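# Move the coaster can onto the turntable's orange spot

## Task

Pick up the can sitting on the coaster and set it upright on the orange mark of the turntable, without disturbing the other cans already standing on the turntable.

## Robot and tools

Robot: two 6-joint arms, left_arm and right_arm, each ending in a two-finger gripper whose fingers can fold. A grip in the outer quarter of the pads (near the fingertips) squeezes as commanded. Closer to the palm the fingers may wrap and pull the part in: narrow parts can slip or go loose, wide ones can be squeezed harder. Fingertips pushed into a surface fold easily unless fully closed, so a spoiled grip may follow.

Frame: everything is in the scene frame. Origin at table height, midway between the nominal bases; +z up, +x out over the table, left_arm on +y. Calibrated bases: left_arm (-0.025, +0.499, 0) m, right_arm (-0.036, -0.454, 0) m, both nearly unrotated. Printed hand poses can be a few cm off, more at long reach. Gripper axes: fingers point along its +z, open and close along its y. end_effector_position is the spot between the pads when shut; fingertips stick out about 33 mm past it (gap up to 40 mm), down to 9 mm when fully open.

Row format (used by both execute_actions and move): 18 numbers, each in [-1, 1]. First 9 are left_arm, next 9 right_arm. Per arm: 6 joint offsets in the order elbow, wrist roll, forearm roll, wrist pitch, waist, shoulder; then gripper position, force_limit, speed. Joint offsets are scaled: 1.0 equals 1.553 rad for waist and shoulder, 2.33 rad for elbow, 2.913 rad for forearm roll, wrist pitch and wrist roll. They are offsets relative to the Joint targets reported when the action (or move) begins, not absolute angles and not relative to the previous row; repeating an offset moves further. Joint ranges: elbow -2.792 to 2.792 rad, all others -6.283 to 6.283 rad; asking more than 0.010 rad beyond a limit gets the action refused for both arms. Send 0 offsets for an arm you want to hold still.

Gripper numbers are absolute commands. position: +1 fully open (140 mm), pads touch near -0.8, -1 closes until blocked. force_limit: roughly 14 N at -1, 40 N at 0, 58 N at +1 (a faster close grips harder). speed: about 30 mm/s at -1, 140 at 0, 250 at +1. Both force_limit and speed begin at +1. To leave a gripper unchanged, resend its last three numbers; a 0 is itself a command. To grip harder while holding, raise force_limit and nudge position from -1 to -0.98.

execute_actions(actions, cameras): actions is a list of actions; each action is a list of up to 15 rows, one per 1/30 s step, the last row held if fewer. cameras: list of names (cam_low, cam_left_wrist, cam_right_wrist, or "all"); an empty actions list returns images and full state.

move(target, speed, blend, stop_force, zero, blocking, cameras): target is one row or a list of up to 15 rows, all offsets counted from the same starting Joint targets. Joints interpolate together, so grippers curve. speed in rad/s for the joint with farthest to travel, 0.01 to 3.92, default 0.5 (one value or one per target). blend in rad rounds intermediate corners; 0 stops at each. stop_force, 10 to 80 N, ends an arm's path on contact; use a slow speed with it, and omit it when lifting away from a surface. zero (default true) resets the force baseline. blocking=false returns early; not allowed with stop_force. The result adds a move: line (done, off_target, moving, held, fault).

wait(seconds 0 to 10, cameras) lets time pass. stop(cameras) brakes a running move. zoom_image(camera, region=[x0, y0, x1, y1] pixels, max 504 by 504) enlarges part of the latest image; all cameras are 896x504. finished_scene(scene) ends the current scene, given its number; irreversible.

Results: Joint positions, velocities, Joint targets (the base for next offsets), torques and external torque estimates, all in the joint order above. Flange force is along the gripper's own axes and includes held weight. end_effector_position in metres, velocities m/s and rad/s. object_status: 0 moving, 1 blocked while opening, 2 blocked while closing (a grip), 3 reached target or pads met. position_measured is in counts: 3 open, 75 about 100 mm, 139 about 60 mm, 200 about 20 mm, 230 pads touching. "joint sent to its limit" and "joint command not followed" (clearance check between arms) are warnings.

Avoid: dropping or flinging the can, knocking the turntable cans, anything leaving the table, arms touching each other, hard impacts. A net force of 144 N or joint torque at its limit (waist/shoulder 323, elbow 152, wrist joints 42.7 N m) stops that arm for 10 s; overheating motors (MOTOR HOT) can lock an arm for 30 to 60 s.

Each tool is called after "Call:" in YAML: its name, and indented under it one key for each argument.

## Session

Call:
execute_actions:
  actions: []

Call:
wait:
  seconds: 0.5
  cameras: ["all"]

Call:
wait:
  seconds: 1.0
  cameras: ["all"]

Scene clock: 0.00 s.
left_arm: end_effector_position=(+0.2690, +0.6761, +0.3154) position_measured=3 object_status=3 end_effector_quat_wxyz=(-0.029, +0.727, +0.619, +0.297) | right_arm: end_effector_position=(+0.3387, -0.6097, +0.2829) position_measured=3 object_status=3 end_effector_quat_wxyz=(+0.052, +0.996, +0.038, -0.054)
Joint names: [elbow, wrist roll, forearm roll, wrist pitch, waist, shoulder]
Joint positions: left_arm=[2.334 0.066 0.462 1.076 0.008 -0.686] | right_arm=[2.027 1.163 -0.141 1.359 -0.375 -0.184]
Joint velocities: within noise
Joint torques (N m): no reading
External joint torques (N m): no reading
Flange force (N): no reading
Joint targets: left_arm=[2.334 0.066 0.462 1.076 0.008 -0.686] | right_arm=[2.027 1.163 -0.141 1.359 -0.375 -0.184]
Tool commands: left_gripper/position=+1.0 left_gripper/force_limit=+1.0 left_gripper/speed=+1.0 right_gripper/position=+1.0 right_gripper/force_limit=+1.0 right_gripper/speed=+1.0

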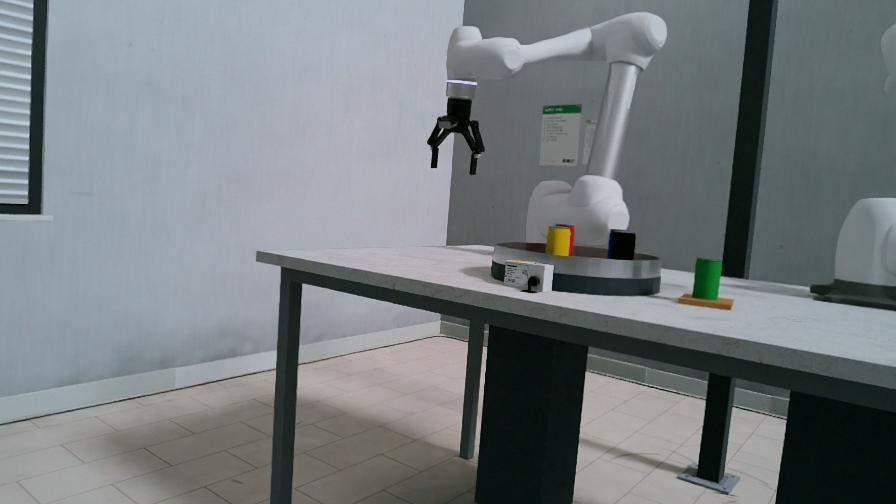

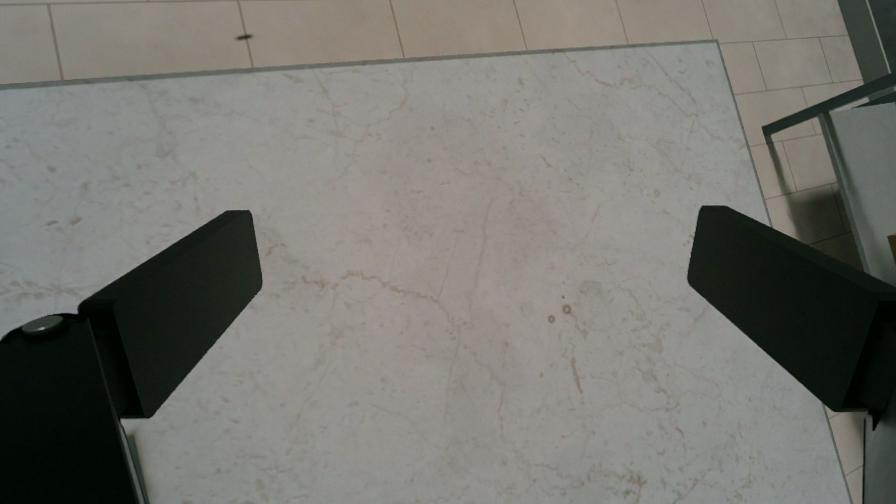

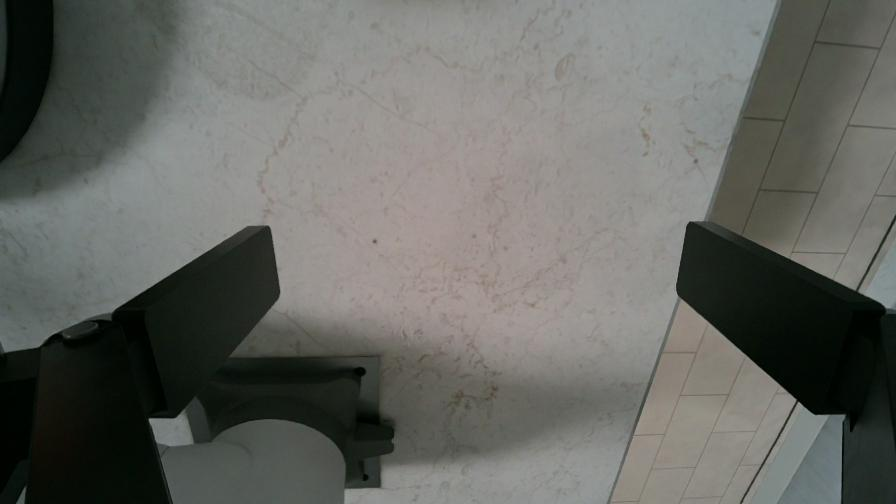

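Scene clock: 0.50 s.
left_arm: end_effector_position=(+0.2690, +0.6761, +0.3154) position_measured=3 object_status=3 end_effector_quat_wxyz=(-0.029, +0.727, +0.619, +0.297) | right_arm: end_effector_position=(+0.3387, -0.6097, +0.2829) position_measured=3 object_status=3 end_effector_quat_wxyz=(+0.052, +0.996, +0.038, -0.054)
Joint names: [elbow, wrist roll, forearm roll, wrist pitch, waist, shoulder]
Joint positions: left_arm=[2.334 0.066 0.462 1.076 0.008 -0.686] | right_arm=[2.027 1.163 -0.141 1.359 -0.375 -0.184]
Joint torques (N m): left_arm=[-44.98 -0.03 4.64 -1.06 1.41 20.41] | right_arm=[-39.81 0.58 3.98 0.12 0.48 -20.67]
External joint torques (N m): left_arm=[1.11 0.05 0.4 0.08 -1.35 2.27] | right_arm=[-0.58 -0.57 -0.2 -0.01 -0.46 -0.79]
Flange force (N): left_arm=[0.0 0.0 0.0] | right_arm=[-1.7 2.1 -1.0]
Joint targets: left_arm=[2.334 0.066 0.462 1.076 0.008 -0.686] | right_arm=[2.027 1.163 -0.141 1.359 -0.375 -0.184]
Tool commands: left_gripper/position=+1.0 left_gripper/force_limit=+1.0 left_gripper/speed=+1.0 right_gripper/position=+1.0 right_gripper/force_limit=+1.0 right_gripper/speed=+1.0
wait: 0.50 s; at rest by 0.17 s

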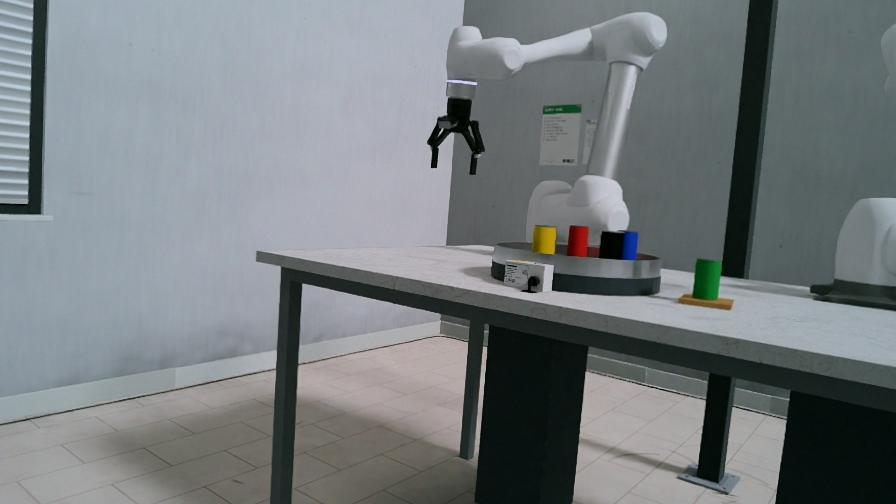

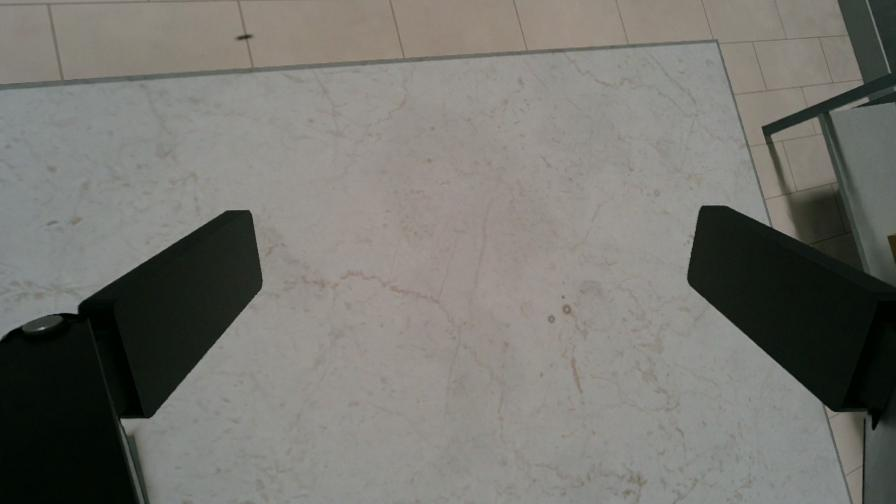

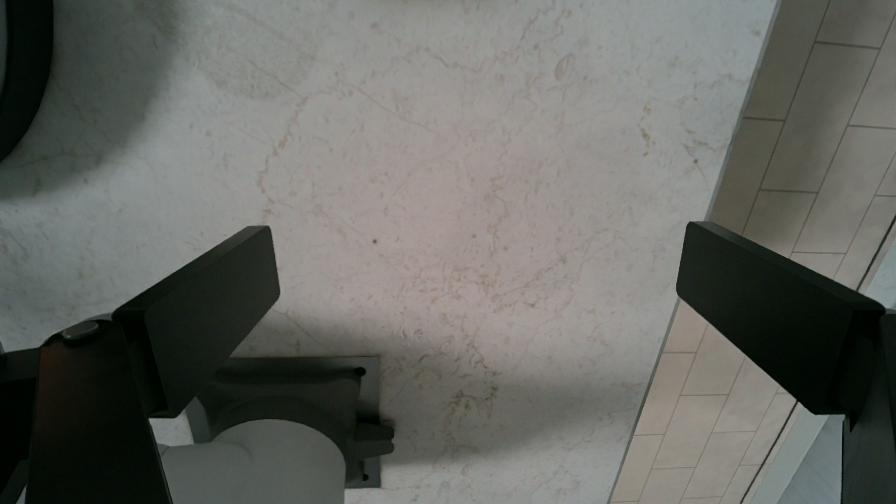

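Scene clock: 1.50 s.
left_arm: end_effector_position=(+0.2690, +0.6761, +0.3154) position_measured=3 object_status=3 end_effector_quat_wxyz=(-0.029, +0.727, +0.619, +0.297) | right_arm: end_effector_position=(+0.3387, -0.6097, +0.2829) position_measured=3 object_status=3 end_effector_quat_wxyz=(+0.052, +0.996, +0.038, -0.054)
Joint names: [elbow, wrist roll, forearm roll, wrist pitch, waist, shoulder]
Joint positions: left_arm=[2.334 0.066 0.462 1.076 0.008 -0.686] | right_arm=[2.027 1.163 -0.141 1.359 -0.375 -0.184]
Joint torques (N m): left_arm=[-44.86 -0.01 4.68 -1.1 0.89 20.96] | right_arm=[-39.72 0.6 3.99 0.13 0.41 -20.47]
External joint torques (N m): left_arm=[1 0.03 0.35 0.1 -1.11 2.17] | right_arm=[-0.52 -0.59 -0.21 -0.01 -0.35 -0.84]
Flange force (N): left_arm=[0.0 0.0 0.0] | right_arm=[-1.8 1.9 -0.9]
Joint targets: left_arm=[2.334 0.066 0.462 1.076 0.008 -0.686] | right_arm=[2.027 1.163 -0.141 1.359 -0.375 -0.184]
Tool commands: left_gripper/position=+1.0 left_gripper/force_limit=+1.0 left_gripper/speed=+1.0 right_gripper/position=+1.0 right_gripper/force_limit=+1.0 right_gripper/speed=+1.0
wait: 1.00 s; at rest by 0.17 s

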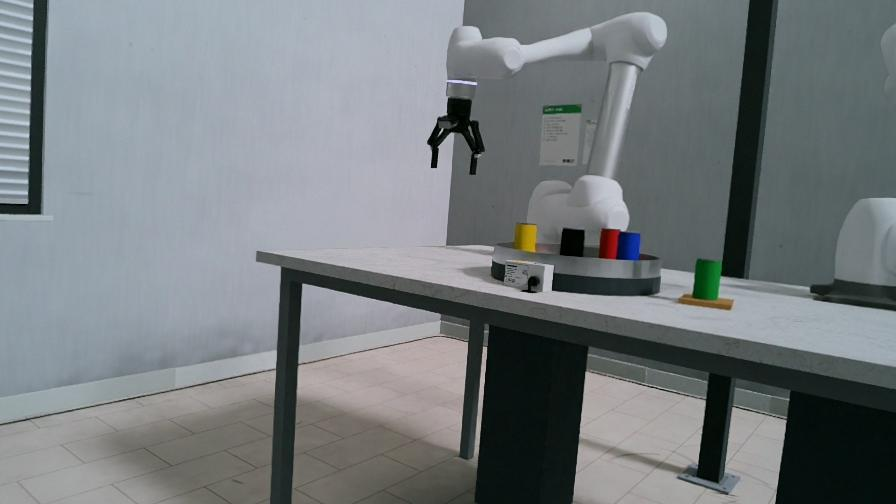

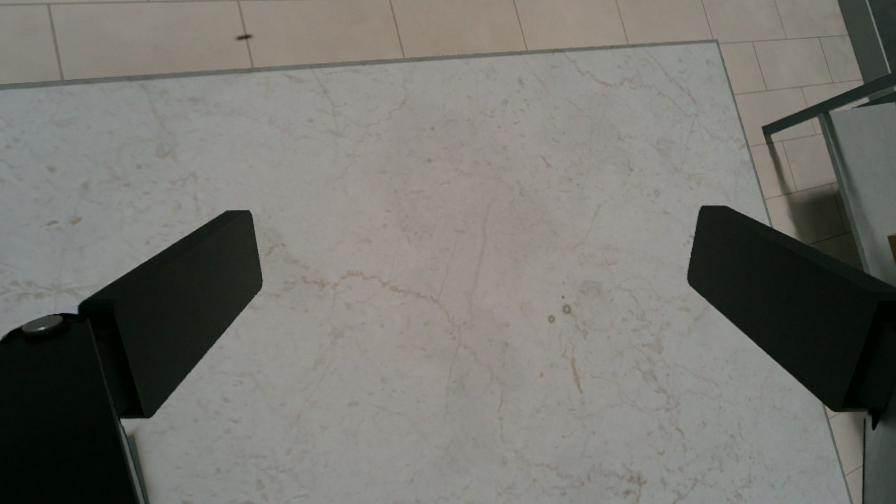

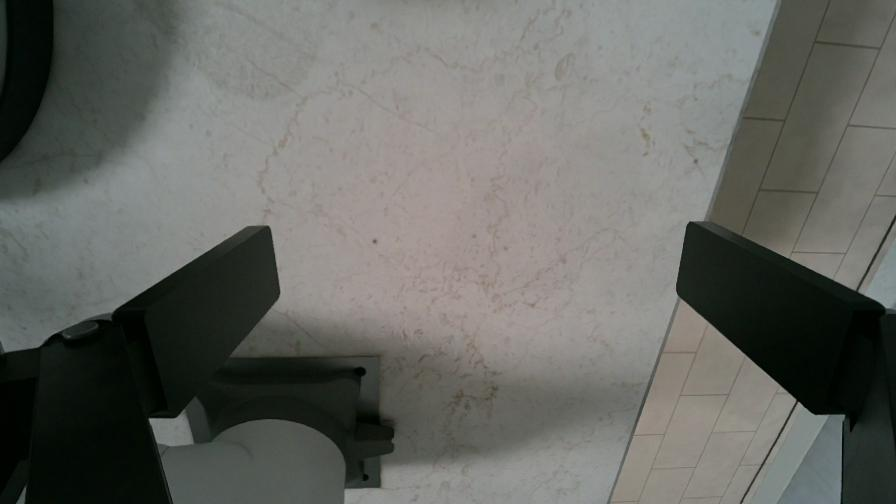

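Call:
move:
  target: [-0.21691, 0.0460, -0.15860, 0.05822, -0.39099, 0.48512, 0.2, -0.1, 0, 0, 0, 0, 0, 0, 0, 1, 1, 1]
  speed: 0.7
  cameras: ["cam_low", "cam_left_wrist"]

Call:
zoom_image:
  camera: "cam_left_wrist"
  region: [340, 0, 592, 252]

Scene clock: 5.60 s.
left_arm: end_effector_position=(+0.4754, +0.2218, +0.2596) position_measured=104 object_status=3 end_effector_quat_wxyz=(-0.001, +0.920, +0.392, +0.000) | right_arm: end_effector_position=(+0.3387, -0.6097, +0.2829) position_measured=3 object_status=3 end_effector_quat_wxyz=(+0.052, +0.996, +0.038, -0.054)
Joint names: [elbow, wrist roll, forearm roll, wrist pitch, waist, shoulder]
Joint positions: left_arm=[1.829 0.2 0 1.246 -0.599 0.068] | right_arm=[2.027 1.163 -0.141 1.359 -0.375 -0.184]
Joint torques (N m): left_arm=[-41.47 0.03 3.86 -0.1 0.25 -50.54] | right_arm=[-39.71 0.57 3.98 0.11 0.37 -20.56]
External joint torques (N m): left_arm=[1.08 -0.03 0.34 0.09 -0.01 2.92] | right_arm=[-0.52 -0.56 -0.21 0 -0.39 -0.57]
Flange force (N): left_arm=[0.7 2.7 2.8] | right_arm=[-1.4 2.0 -0.8]
Joint targets: left_arm=[1.829 0.200 0.000 1.246 -0.599 0.068] | right_arm=[2.027 1.163 -0.141 1.359 -0.375 -0.184]
move: done
Images, in order (width x height): cam_low 896x504, cam_left_wrist 896x504.

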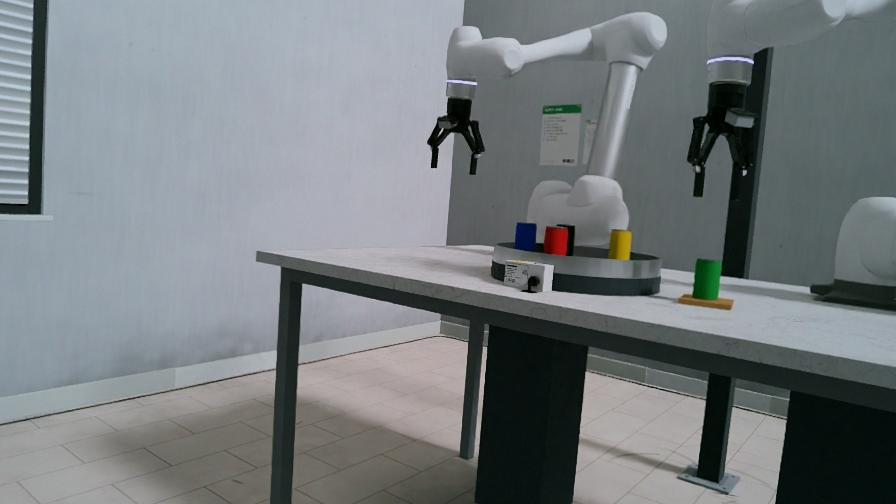

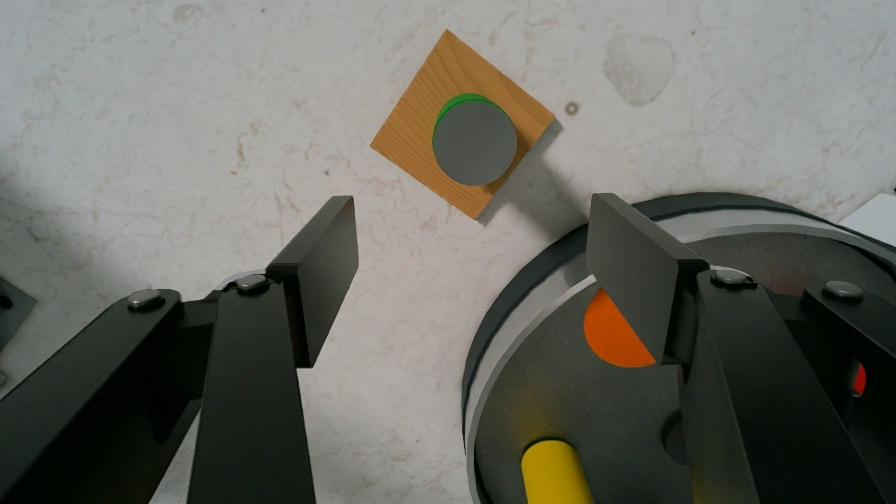

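Scaled by 2.000 from the camera's 896x504 image, which has a finer 1280x720 frame.

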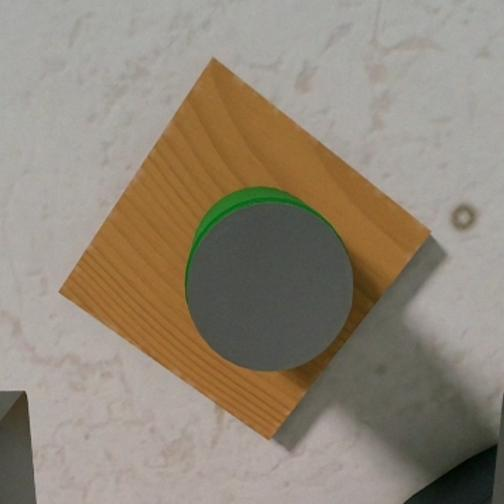

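Call:
move:
  target: [0.06857, 0, 0, -0.10413, 0.01003, 0.09243, 0.2, -0.1, 0, 0, 0, 0, 0, 0, 0, 1, 1, 1]
  speed: 0.3
  cameras: ["cam_left_wrist"]

Call:
move:
  target: [0, 0, 0, 0, 0, 0, -1, -0.1, -1, 0, 0, 0, 0, 0, 0, 1, 1, 1]
  cameras: ["cam_left_wrist"]

Call:
move:
  target:
    - [-0.07079, 0, 0, 0.09832, 0, -0.07823, -1, -0.1, -1, 0, 0, 0, 0, 0, 0, 1, 1, 1]
    - [-0.17373, 0.05830, 0, 0.11257, -0.36319, 0.04950, -1, -0.1, -1, 0, 0, 0, 0, 0, 0, 1, 1, 1]
  speed: [0.4, 0.6]
  blend: 0.04
  cameras: ["cam_left_wrist", "cam_low"]

Call:
wait:
  seconds: 0.4
  cameras: ["cam_left_wrist"]

Call:
wait:
  seconds: 0.4
  cameras: ["cam_left_wrist"]

Call:
wait:
  seconds: 0.4
  cameras: ["cam_left_wrist"]

Call:
wait:
  seconds: 0.4
  cameras: ["cam_left_wrist"]

Scene clock: 9.83 s.
left_arm: end_effector_position=(+0.4885, +0.2241, +0.0972) position_measured=104 object_status=3 end_effector_quat_wxyz=(-0.001, +0.917, +0.399, +0.000) | right_arm: end_effector_position=(+0.3387, -0.6097, +0.2829) position_measured=3 object_status=3 end_effector_quat_wxyz=(+0.052, +0.996, +0.038, -0.054)
Joint names: [elbow, wrist roll, forearm roll, wrist pitch, waist, shoulder]
Joint positions: left_arm=[1.989 0.2 0 0.943 -0.584 0.211] | right_arm=[2.027 1.163 -0.141 1.359 -0.375 -0.184]
Joint torques (N m): left_arm=[-34.96 -0.01 3.23 -0.21 1.35 -58.94] | right_arm=[-39.8 0.56 4.01 0.13 0.44 -20.65]
External joint torques (N m): left_arm=[0.45 0.01 0.36 0.19 -1.38 2.31] | right_arm=[-0.53 -0.56 -0.22 -0.02 -0.41 -0.77]
Flange force (N): left_arm=[-1.6 2.9 2.4] | right_arm=[-1.7 2.0 -0.9]
Joint targets: left_arm=[1.989 0.200 0.000 0.943 -0.584 0.211] | right_arm=[2.027 1.163 -0.141 1.359 -0.375 -0.184]
move: done
Images, in order (width x height): cam_left_wrist 896x504.

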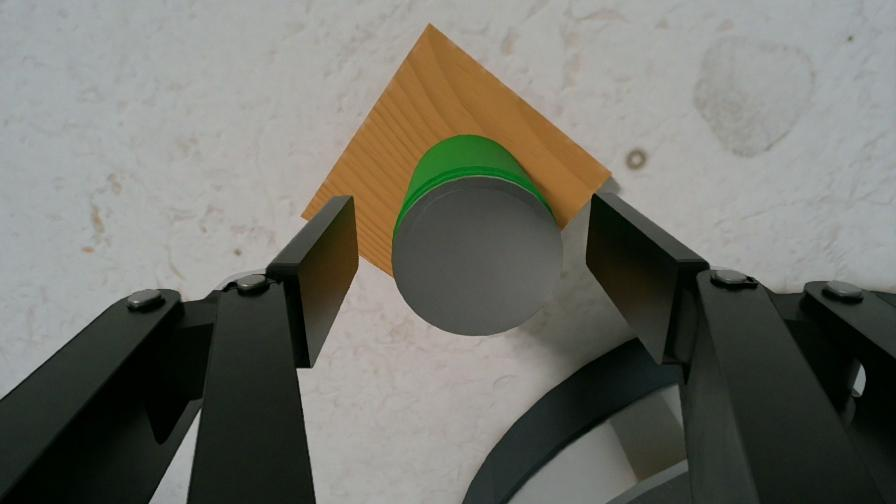

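Scene clock: 11.13 s.
left_arm: end_effector_position=(+0.4885, +0.2241, +0.0971) position_measured=152 object_status=0 end_effector_quat_wxyz=(-0.001, +0.917, +0.399, +0.000) | right_arm: end_effector_position=(+0.3387, -0.6097, +0.2829) position_measured=3 object_status=3 end_effector_quat_wxyz=(+0.052, +0.996, +0.038, -0.054)
Joint names: [elbow, wrist roll, forearm roll, wrist pitch, waist, shoulder]
Joint positions: left_arm=[1.989 0.2 0 0.943 -0.584 0.211] | right_arm=[2.027 1.163 -0.141 1.359 -0.375 -0.184]
Joint torques (N m): left_arm=[-30.26 -0.01 3.3 -0.26 1.16 -51.75] | right_arm=[-39.74 0.57 4 0.12 0.26 -20.52]
External joint torques (N m): left_arm=[-4.27 0.01 0.29 0.24 -1.12 -4.82] | right_arm=[-0.48 -0.56 -0.23 0 -0.23 -0.98]
Flange force (N): left_arm=[-1.6 1.4 -9.2] | right_arm=[-1.9 1.4 -1.0]
Joint targets: left_arm=[1.989 0.200 0.000 0.943 -0.584 0.211] | right_arm=[2.027 1.163 -0.141 1.359 -0.375 -0.184]
move: done
Images, in order (width x height): cam_left_wrist 896x504.

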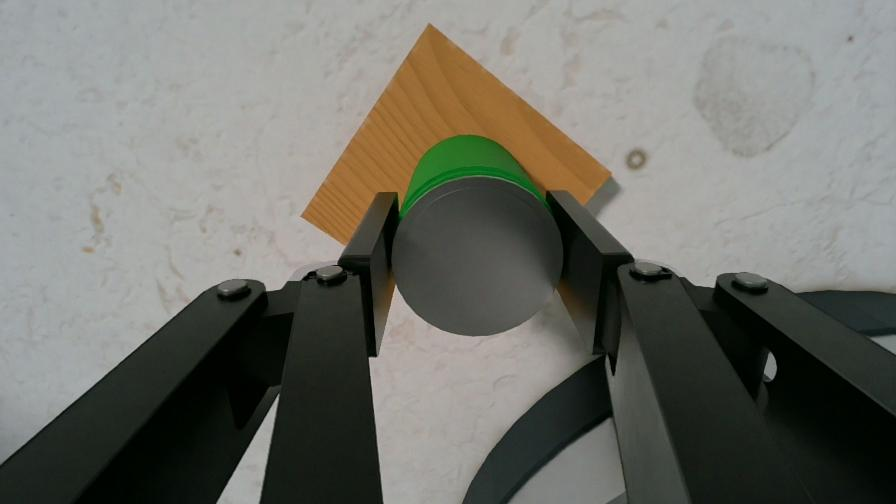

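Scene clock: 13.33 s.
left_arm: end_effector_position=(+0.3186, -0.1231, +0.2484) position_measured=152 object_status=2 end_effector_quat_wxyz=(-0.001, +0.999, +0.043, +0.000) | right_arm: end_effector_position=(+0.3387, -0.6097, +0.2829) position_measured=3 object_status=3 end_effector_quat_wxyz=(+0.052, +0.996, +0.038, -0.054)
Joint names: [elbow, wrist roll, forearm roll, wrist pitch, waist, shoulder]
Joint positions: left_arm=[1.584 0.37 0 1.271 -1.148 0.288] | right_arm=[2.027 1.163 -0.141 1.359 -0.375 -0.184]
Joint torques (N m): left_arm=[-43.11 0.05 3.87 -0.13 1.41 -73.74] | right_arm=[-39.64 0.59 3.97 0.13 0.38 -20.55]
External joint torques (N m): left_arm=[2.32 -0.05 0.37 0.11 -1.05 2.81] | right_arm=[-0.77 -0.59 -0.17 -0.02 -0.26 -0.96]
Flange force (N): left_arm=[-1.6 0.2 4.0] | right_arm=[-1.6 1.7 -1.4]
Joint targets: left_arm=[1.584 0.370 0.000 1.271 -1.148 0.288] | right_arm=[2.027 1.163 -0.141 1.359 -0.375 -0.184]
move: done
Images, in order (width x height): cam_low 896x504, cam_left_wrist 896x504.

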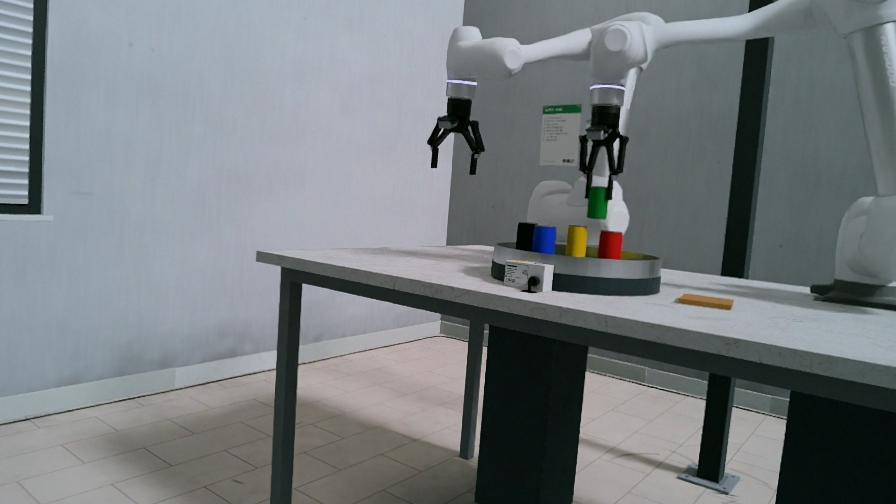

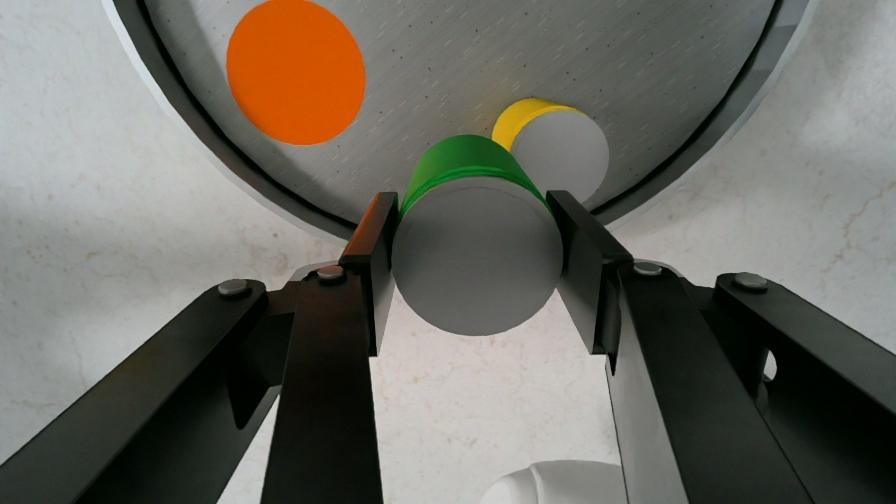

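Scene clock: 13.73 s.
left_arm: end_effector_position=(+0.3185, -0.1231, +0.2484) position_measured=152 object_status=2 end_effector_quat_wxyz=(-0.001, +0.999, +0.043, +0.000) | right_arm: end_effector_position=(+0.3387, -0.6097, +0.2829) position_measured=3 object_status=3 end_effector_quat_wxyz=(+0.052, +0.996, +0.038, -0.054)
Joint names: [elbow, wrist roll, forearm roll, wrist pitch, waist, shoulder]
Joint positions: left_arm=[1.584 0.37 0 1.271 -1.148 0.288] | right_arm=[2.027 1.163 -0.141 1.359 -0.375 -0.184]
Joint torques (N m): left_arm=[-42.91 -0.04 3.91 -0.09 1.46 -73.79] | right_arm=[-39.8 0.57 3.98 0.14 0.3 -20.59]
External joint torques (N m): left_arm=[2.15 0.04 0.32 0.06 -1.51 3.14] | right_arm=[-0.6 -0.57 -0.19 -0.02 -0.38 -0.68]
Flange force (N): left_arm=[-1.7 1.2 4.0] | right_arm=[-1.4 2.0 -1.0]
Joint targets: left_arm=[1.584 0.370 0.000 1.271 -1.148 0.288] | right_arm=[2.027 1.163 -0.141 1.359 -0.375 -0.184]
Tool commands: left_gripper/position=-1.0 left_gripper/force_limit=-0.1 left_gripper/speed=-1.0 right_gripper/position=+1.0 right_gripper/force_limit=+1.0 right_gripper/speed=+1.0
wait: 0.40 s; at rest by 0.17 s
Images, in order (width x height): cam_left_wrist 896x504.

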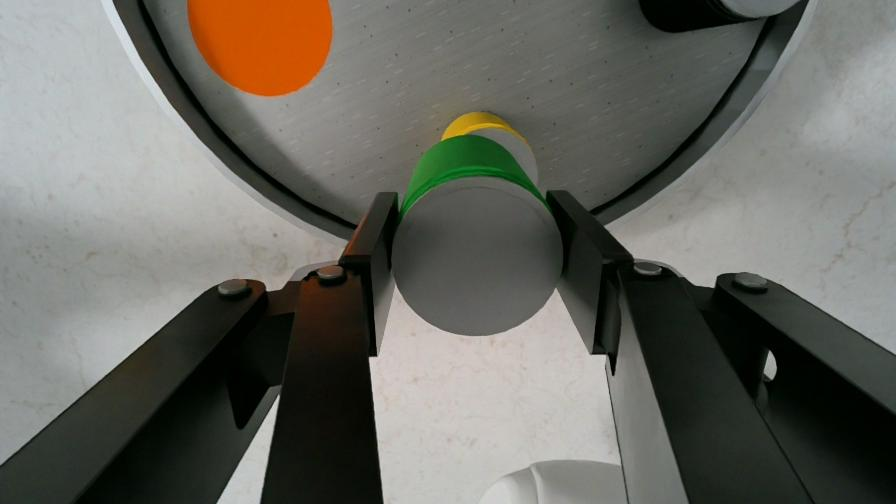

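Scene clock: 14.13 s.
left_arm: end_effector_position=(+0.3185, -0.1231, +0.2484) position_measured=152 object_status=2 end_effector_quat_wxyz=(-0.001, +0.999, +0.043, +0.000) | right_arm: end_effector_position=(+0.3387, -0.6097, +0.2829) position_measured=3 object_status=3 end_effector_quat_wxyz=(+0.052, +0.996, +0.038, -0.054)
Joint names: [elbow, wrist roll, forearm roll, wrist pitch, waist, shoulder]
Joint positions: left_arm=[1.584 0.37 0 1.271 -1.148 0.288] | right_arm=[2.027 1.163 -0.141 1.359 -0.375 -0.184]
Joint torques (N m): left_arm=[-42.73 0.01 3.83 -0.09 0.49 -74.51] | right_arm=[-39.66 0.58 4 0.12 0.42 -20.64]
External joint torques (N m): left_arm=[2.03 -0.01 0.39 0.07 -0.44 4.06] | right_arm=[-0.61 -0.58 -0.22 -0.01 -0.34 -0.5]
Flange force (N): left_arm=[0.3 2.2 4.3] | right_arm=[-1.1 2.1 -1.0]
Joint targets: left_arm=[1.584 0.370 0.000 1.271 -1.148 0.288] | right_arm=[2.027 1.163 -0.141 1.359 -0.375 -0.184]
Tool commands: left_gripper/position=-1.0 left_gripper/force_limit=-0.1 left_gripper/speed=-1.0 right_gripper/position=+1.0 right_gripper/force_limit=+1.0 right_gripper/speed=+1.0
wait: 0.40 s; at rest by 0.17 s
Images, in order (width x height): cam_left_wrist 896x504.

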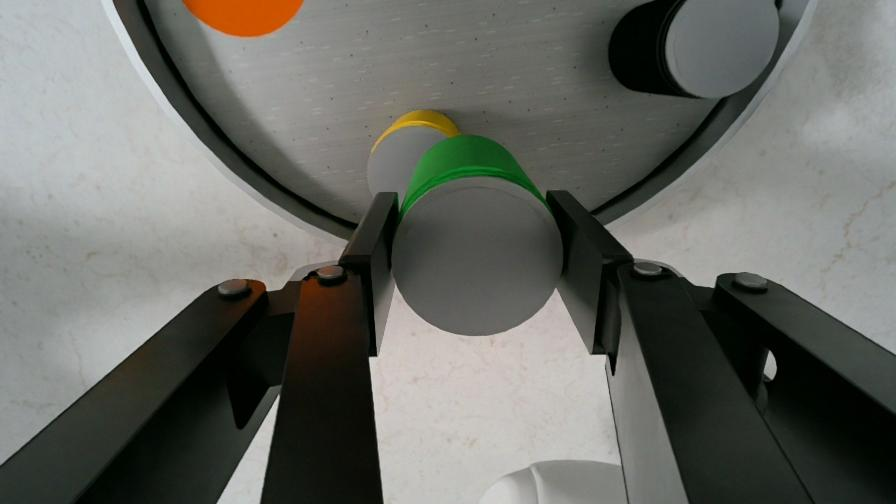

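Scene clock: 14.53 s.
left_arm: end_effector_position=(+0.3185, -0.1231, +0.2484) position_measured=152 object_status=2 end_effector_quat_wxyz=(-0.001, +0.999, +0.043, +0.000) | right_arm: end_effector_position=(+0.3387, -0.6097, +0.2829) position_measured=3 object_status=3 end_effector_quat_wxyz=(+0.052, +0.996, +0.038, -0.054)
Joint names: [elbow, wrist roll, forearm roll, wrist pitch, waist, shoulder]
Joint positions: left_arm=[1.584 0.37 0 1.271 -1.148 0.288] | right_arm=[2.027 1.163 -0.141 1.359 -0.375 -0.184]
Joint torques (N m): left_arm=[-42.66 0.08 3.87 -0.09 0.52 -73.78] | right_arm=[-39.68 0.57 4.03 0.11 0.42 -20.48]
External joint torques (N m): left_arm=[1.79 -0.08 0.38 0.07 -0.25 2.69] | right_arm=[-0.81 -0.56 -0.24 0 -0.57 -0.78]
Flange force (N): left_arm=[-0.2 0.6 3.4] | right_arm=[-1.6 2.5 -1.3]
Joint targets: left_arm=[1.584 0.370 0.000 1.271 -1.148 0.288] | right_arm=[2.027 1.163 -0.141 1.359 -0.375 -0.184]
Tool commands: left_gripper/position=-1.0 left_gripper/force_limit=-0.1 left_gripper/speed=-1.0 right_gripper/position=+1.0 right_gripper/force_limit=+1.0 right_gripper/speed=+1.0
wait: 0.40 s; at rest by 0.17 s
Images, in order (width x height): cam_left_wrist 896x504.

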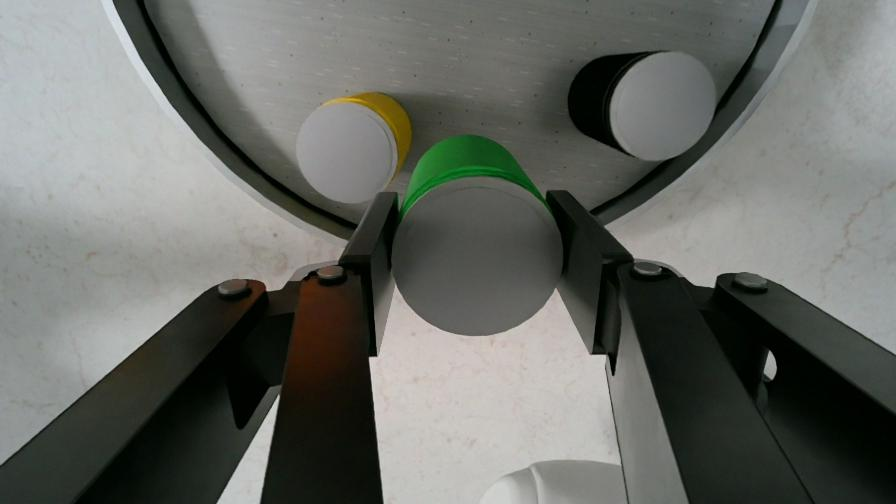

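Scene clock: 14.93 s.
left_arm: end_effector_position=(+0.3185, -0.1231, +0.2484) position_measured=152 object_status=2 end_effector_quat_wxyz=(-0.001, +0.999, +0.043, +0.000) | right_arm: end_effector_position=(+0.3387, -0.6097, +0.2829) position_measured=3 object_status=3 end_effector_quat_wxyz=(+0.052, +0.996, +0.038, -0.054)
Joint names: [elbow, wrist roll, forearm roll, wrist pitch, waist, shoulder]
Joint positions: left_arm=[1.584 0.37 0 1.271 -1.148 0.288] | right_arm=[2.027 1.163 -0.141 1.359 -0.375 -0.184]
Joint torques (N m): left_arm=[-42.46 -0.05 3.84 -0.16 1.08 -74.55] | right_arm=[-39.77 0.57 4 0.15 0.55 -20.72]
External joint torques (N m): left_arm=[1.72 0.05 0.38 0.14 -1.29 4.08] | right_arm=[-0.33 -0.57 -0.23 -0.02 -0.53 -0.48]
Flange force (N): left_arm=[-0.5 3.2 3.8] | right_arm=[-1.6 2.3 -0.4]
Joint targets: left_arm=[1.584 0.370 0.000 1.271 -1.148 0.288] | right_arm=[2.027 1.163 -0.141 1.359 -0.375 -0.184]
Tool commands: left_gripper/position=-1.0 left_gripper/force_limit=-0.1 left_gripper/speed=-1.0 right_gripper/position=+1.0 right_gripper/force_limit=+1.0 right_gripper/speed=+1.0
wait: 0.40 s; at rest by 0.17 s
Images, in order (width x height): cam_left_wrist 896x504.

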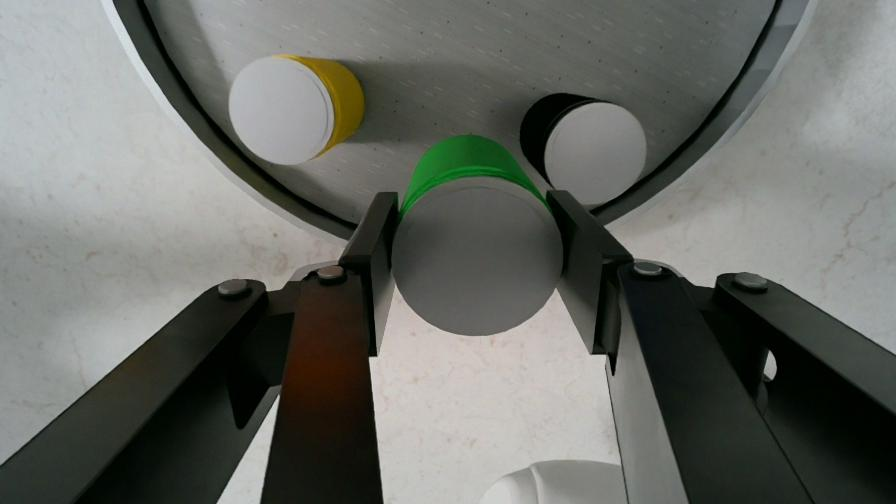

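Call:
move:
  target: [0, 0, 0, 0, 0, 0, -1, -0.1, -1, 0, 0, 0, 0, -0.05473, 0, 1, 1, 1]
  speed: 0.01
  blocking: false
  cameras: ["cam_left_wrist"]

Call:
wait:
  seconds: 0.4
  cameras: ["cam_left_wrist"]

Scene clock: 19.60 s.
left_arm: end_effector_position=(+0.3185, -0.1231, +0.2484) position_measured=152 object_status=2 end_effector_quat_wxyz=(-0.001, +0.999, +0.043, +0.000) | right_arm: end_effector_position=(+0.3381, -0.6112, +0.2829) position_measured=3 object_status=3 end_effector_quat_wxyz=(+0.052, +0.997, +0.036, -0.054) end_effector_velocity=(-0.001, -0.004, +0.001) end_effector_angular_velocity=(+0.000, +0.000, -0.009)
Joint names: [elbow, wrist roll, forearm roll, wrist pitch, waist, shoulder]
Joint positions: left_arm=[1.584 0.37 0 1.271 -1.148 0.288] | right_arm=[2.027 1.163 -0.141 1.359 -0.379 -0.184]
Joint velocities: left_arm=[within noise] | right_arm=[-0.001 0 0 0.001 -0.009 0]
Joint torques (N m): left_arm=[-42.77 -0.01 3.92 -0.16 1.06 -74.03] | right_arm=[-39.77 0.6 4.01 0.12 0.63 -20.58]
External joint torques (N m): left_arm=[1.94 0.01 0.32 0.13 -0.96 3.14] | right_arm=[-0.41 -0.59 -0.23 0 -0.59 -0.76]
Flange force (N): left_arm=[-0.9 1.3 3.7] | right_arm=[-2.0 2.3 -0.7]
Joint targets: left_arm=[1.584 0.370 0.000 1.271 -1.148 0.288] | right_arm=[2.027 1.163 -0.141 1.359 -0.380 -0.184]
Tool commands: left_gripper/position=-1.0 left_gripper/force_limit=-0.1 left_gripper/speed=-1.0 right_gripper/position=+1.0 right_gripper/force_limit=+1.0 right_gripper/speed=+1.0
move: running; right_arm: the waist is farthest, 0.081 rad from its target
Images, in order (width x height): cam_left_wrist 896x504.

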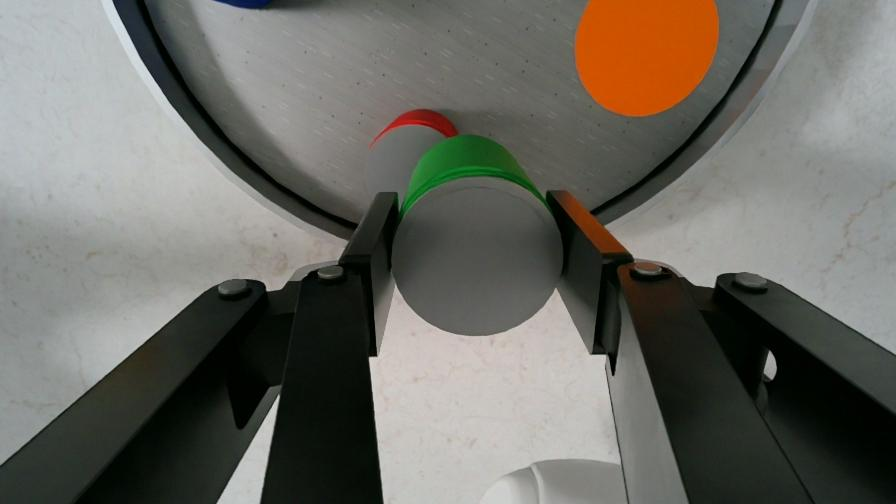

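Scene clock: 20.00 s.
left_arm: end_effector_position=(+0.3185, -0.1231, +0.2484) position_measured=152 object_status=2 end_effector_quat_wxyz=(-0.001, +0.999, +0.043, +0.000) | right_arm: end_effector_position=(+0.3375, -0.6127, +0.2829) position_measured=3 object_status=3 end_effector_quat_wxyz=(+0.052, +0.997, +0.034, -0.054) end_effector_velocity=(-0.001, -0.004, +0.000) end_effector_angular_velocity=(-0.001, -0.001, -0.009)
Joint names: [elbow, wrist roll, forearm roll, wrist pitch, waist, shoulder]
Joint positions: left_arm=[1.584 0.37 0 1.271 -1.148 0.288] | right_arm=[2.027 1.163 -0.141 1.359 -0.383 -0.184]
Joint velocities: left_arm=[within noise] | right_arm=[0 0 0 -0.001 -0.009 0]
Joint torques (N m): left_arm=[-42.73 -0.06 3.79 -0.12 1.15 -74.7] | right_arm=[-39.66 0.57 3.99 0.12 -0.21 -20.61]
External joint torques (N m): left_arm=[1.94 0.06 0.46 0.1 -0.78 3.8] | right_arm=[-0.72 -0.56 -0.2 -0.01 0.26 -0.87]
Flange force (N): left_arm=[-0.2 2.1 4.0] | right_arm=[-1.0 0.6 -1.5]
Joint targets: left_arm=[1.584 0.370 0.000 1.271 -1.148 0.288] | right_arm=[2.027 1.163 -0.141 1.359 -0.384 -0.184]
Tool commands: left_gripper/position=-1.0 left_gripper/force_limit=-0.1 left_gripper/speed=-1.0 right_gripper/position=+1.0 right_gripper/force_limit=+1.0 right_gripper/speed=+1.0
earlier move: running; right_arm: the waist is farthest, 0.077 rad from its target
wait: 0.40 s; no rest
Images, in order (width x height): cam_left_wrist 896x504.

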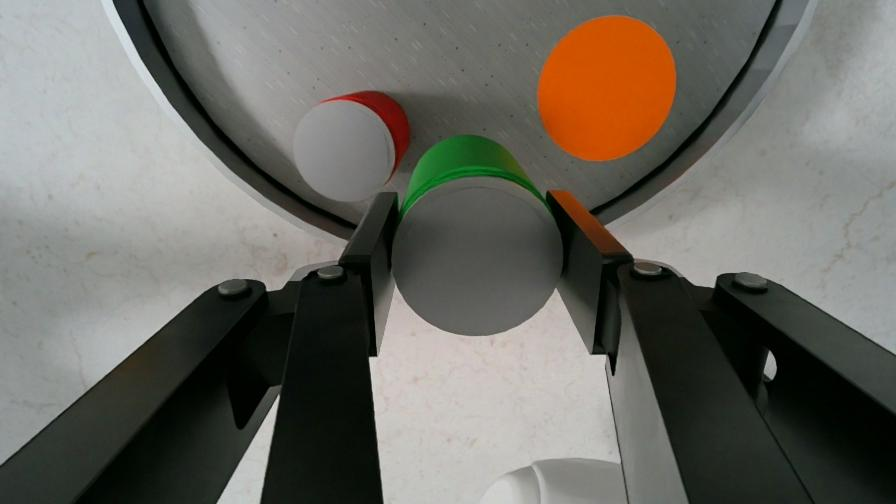

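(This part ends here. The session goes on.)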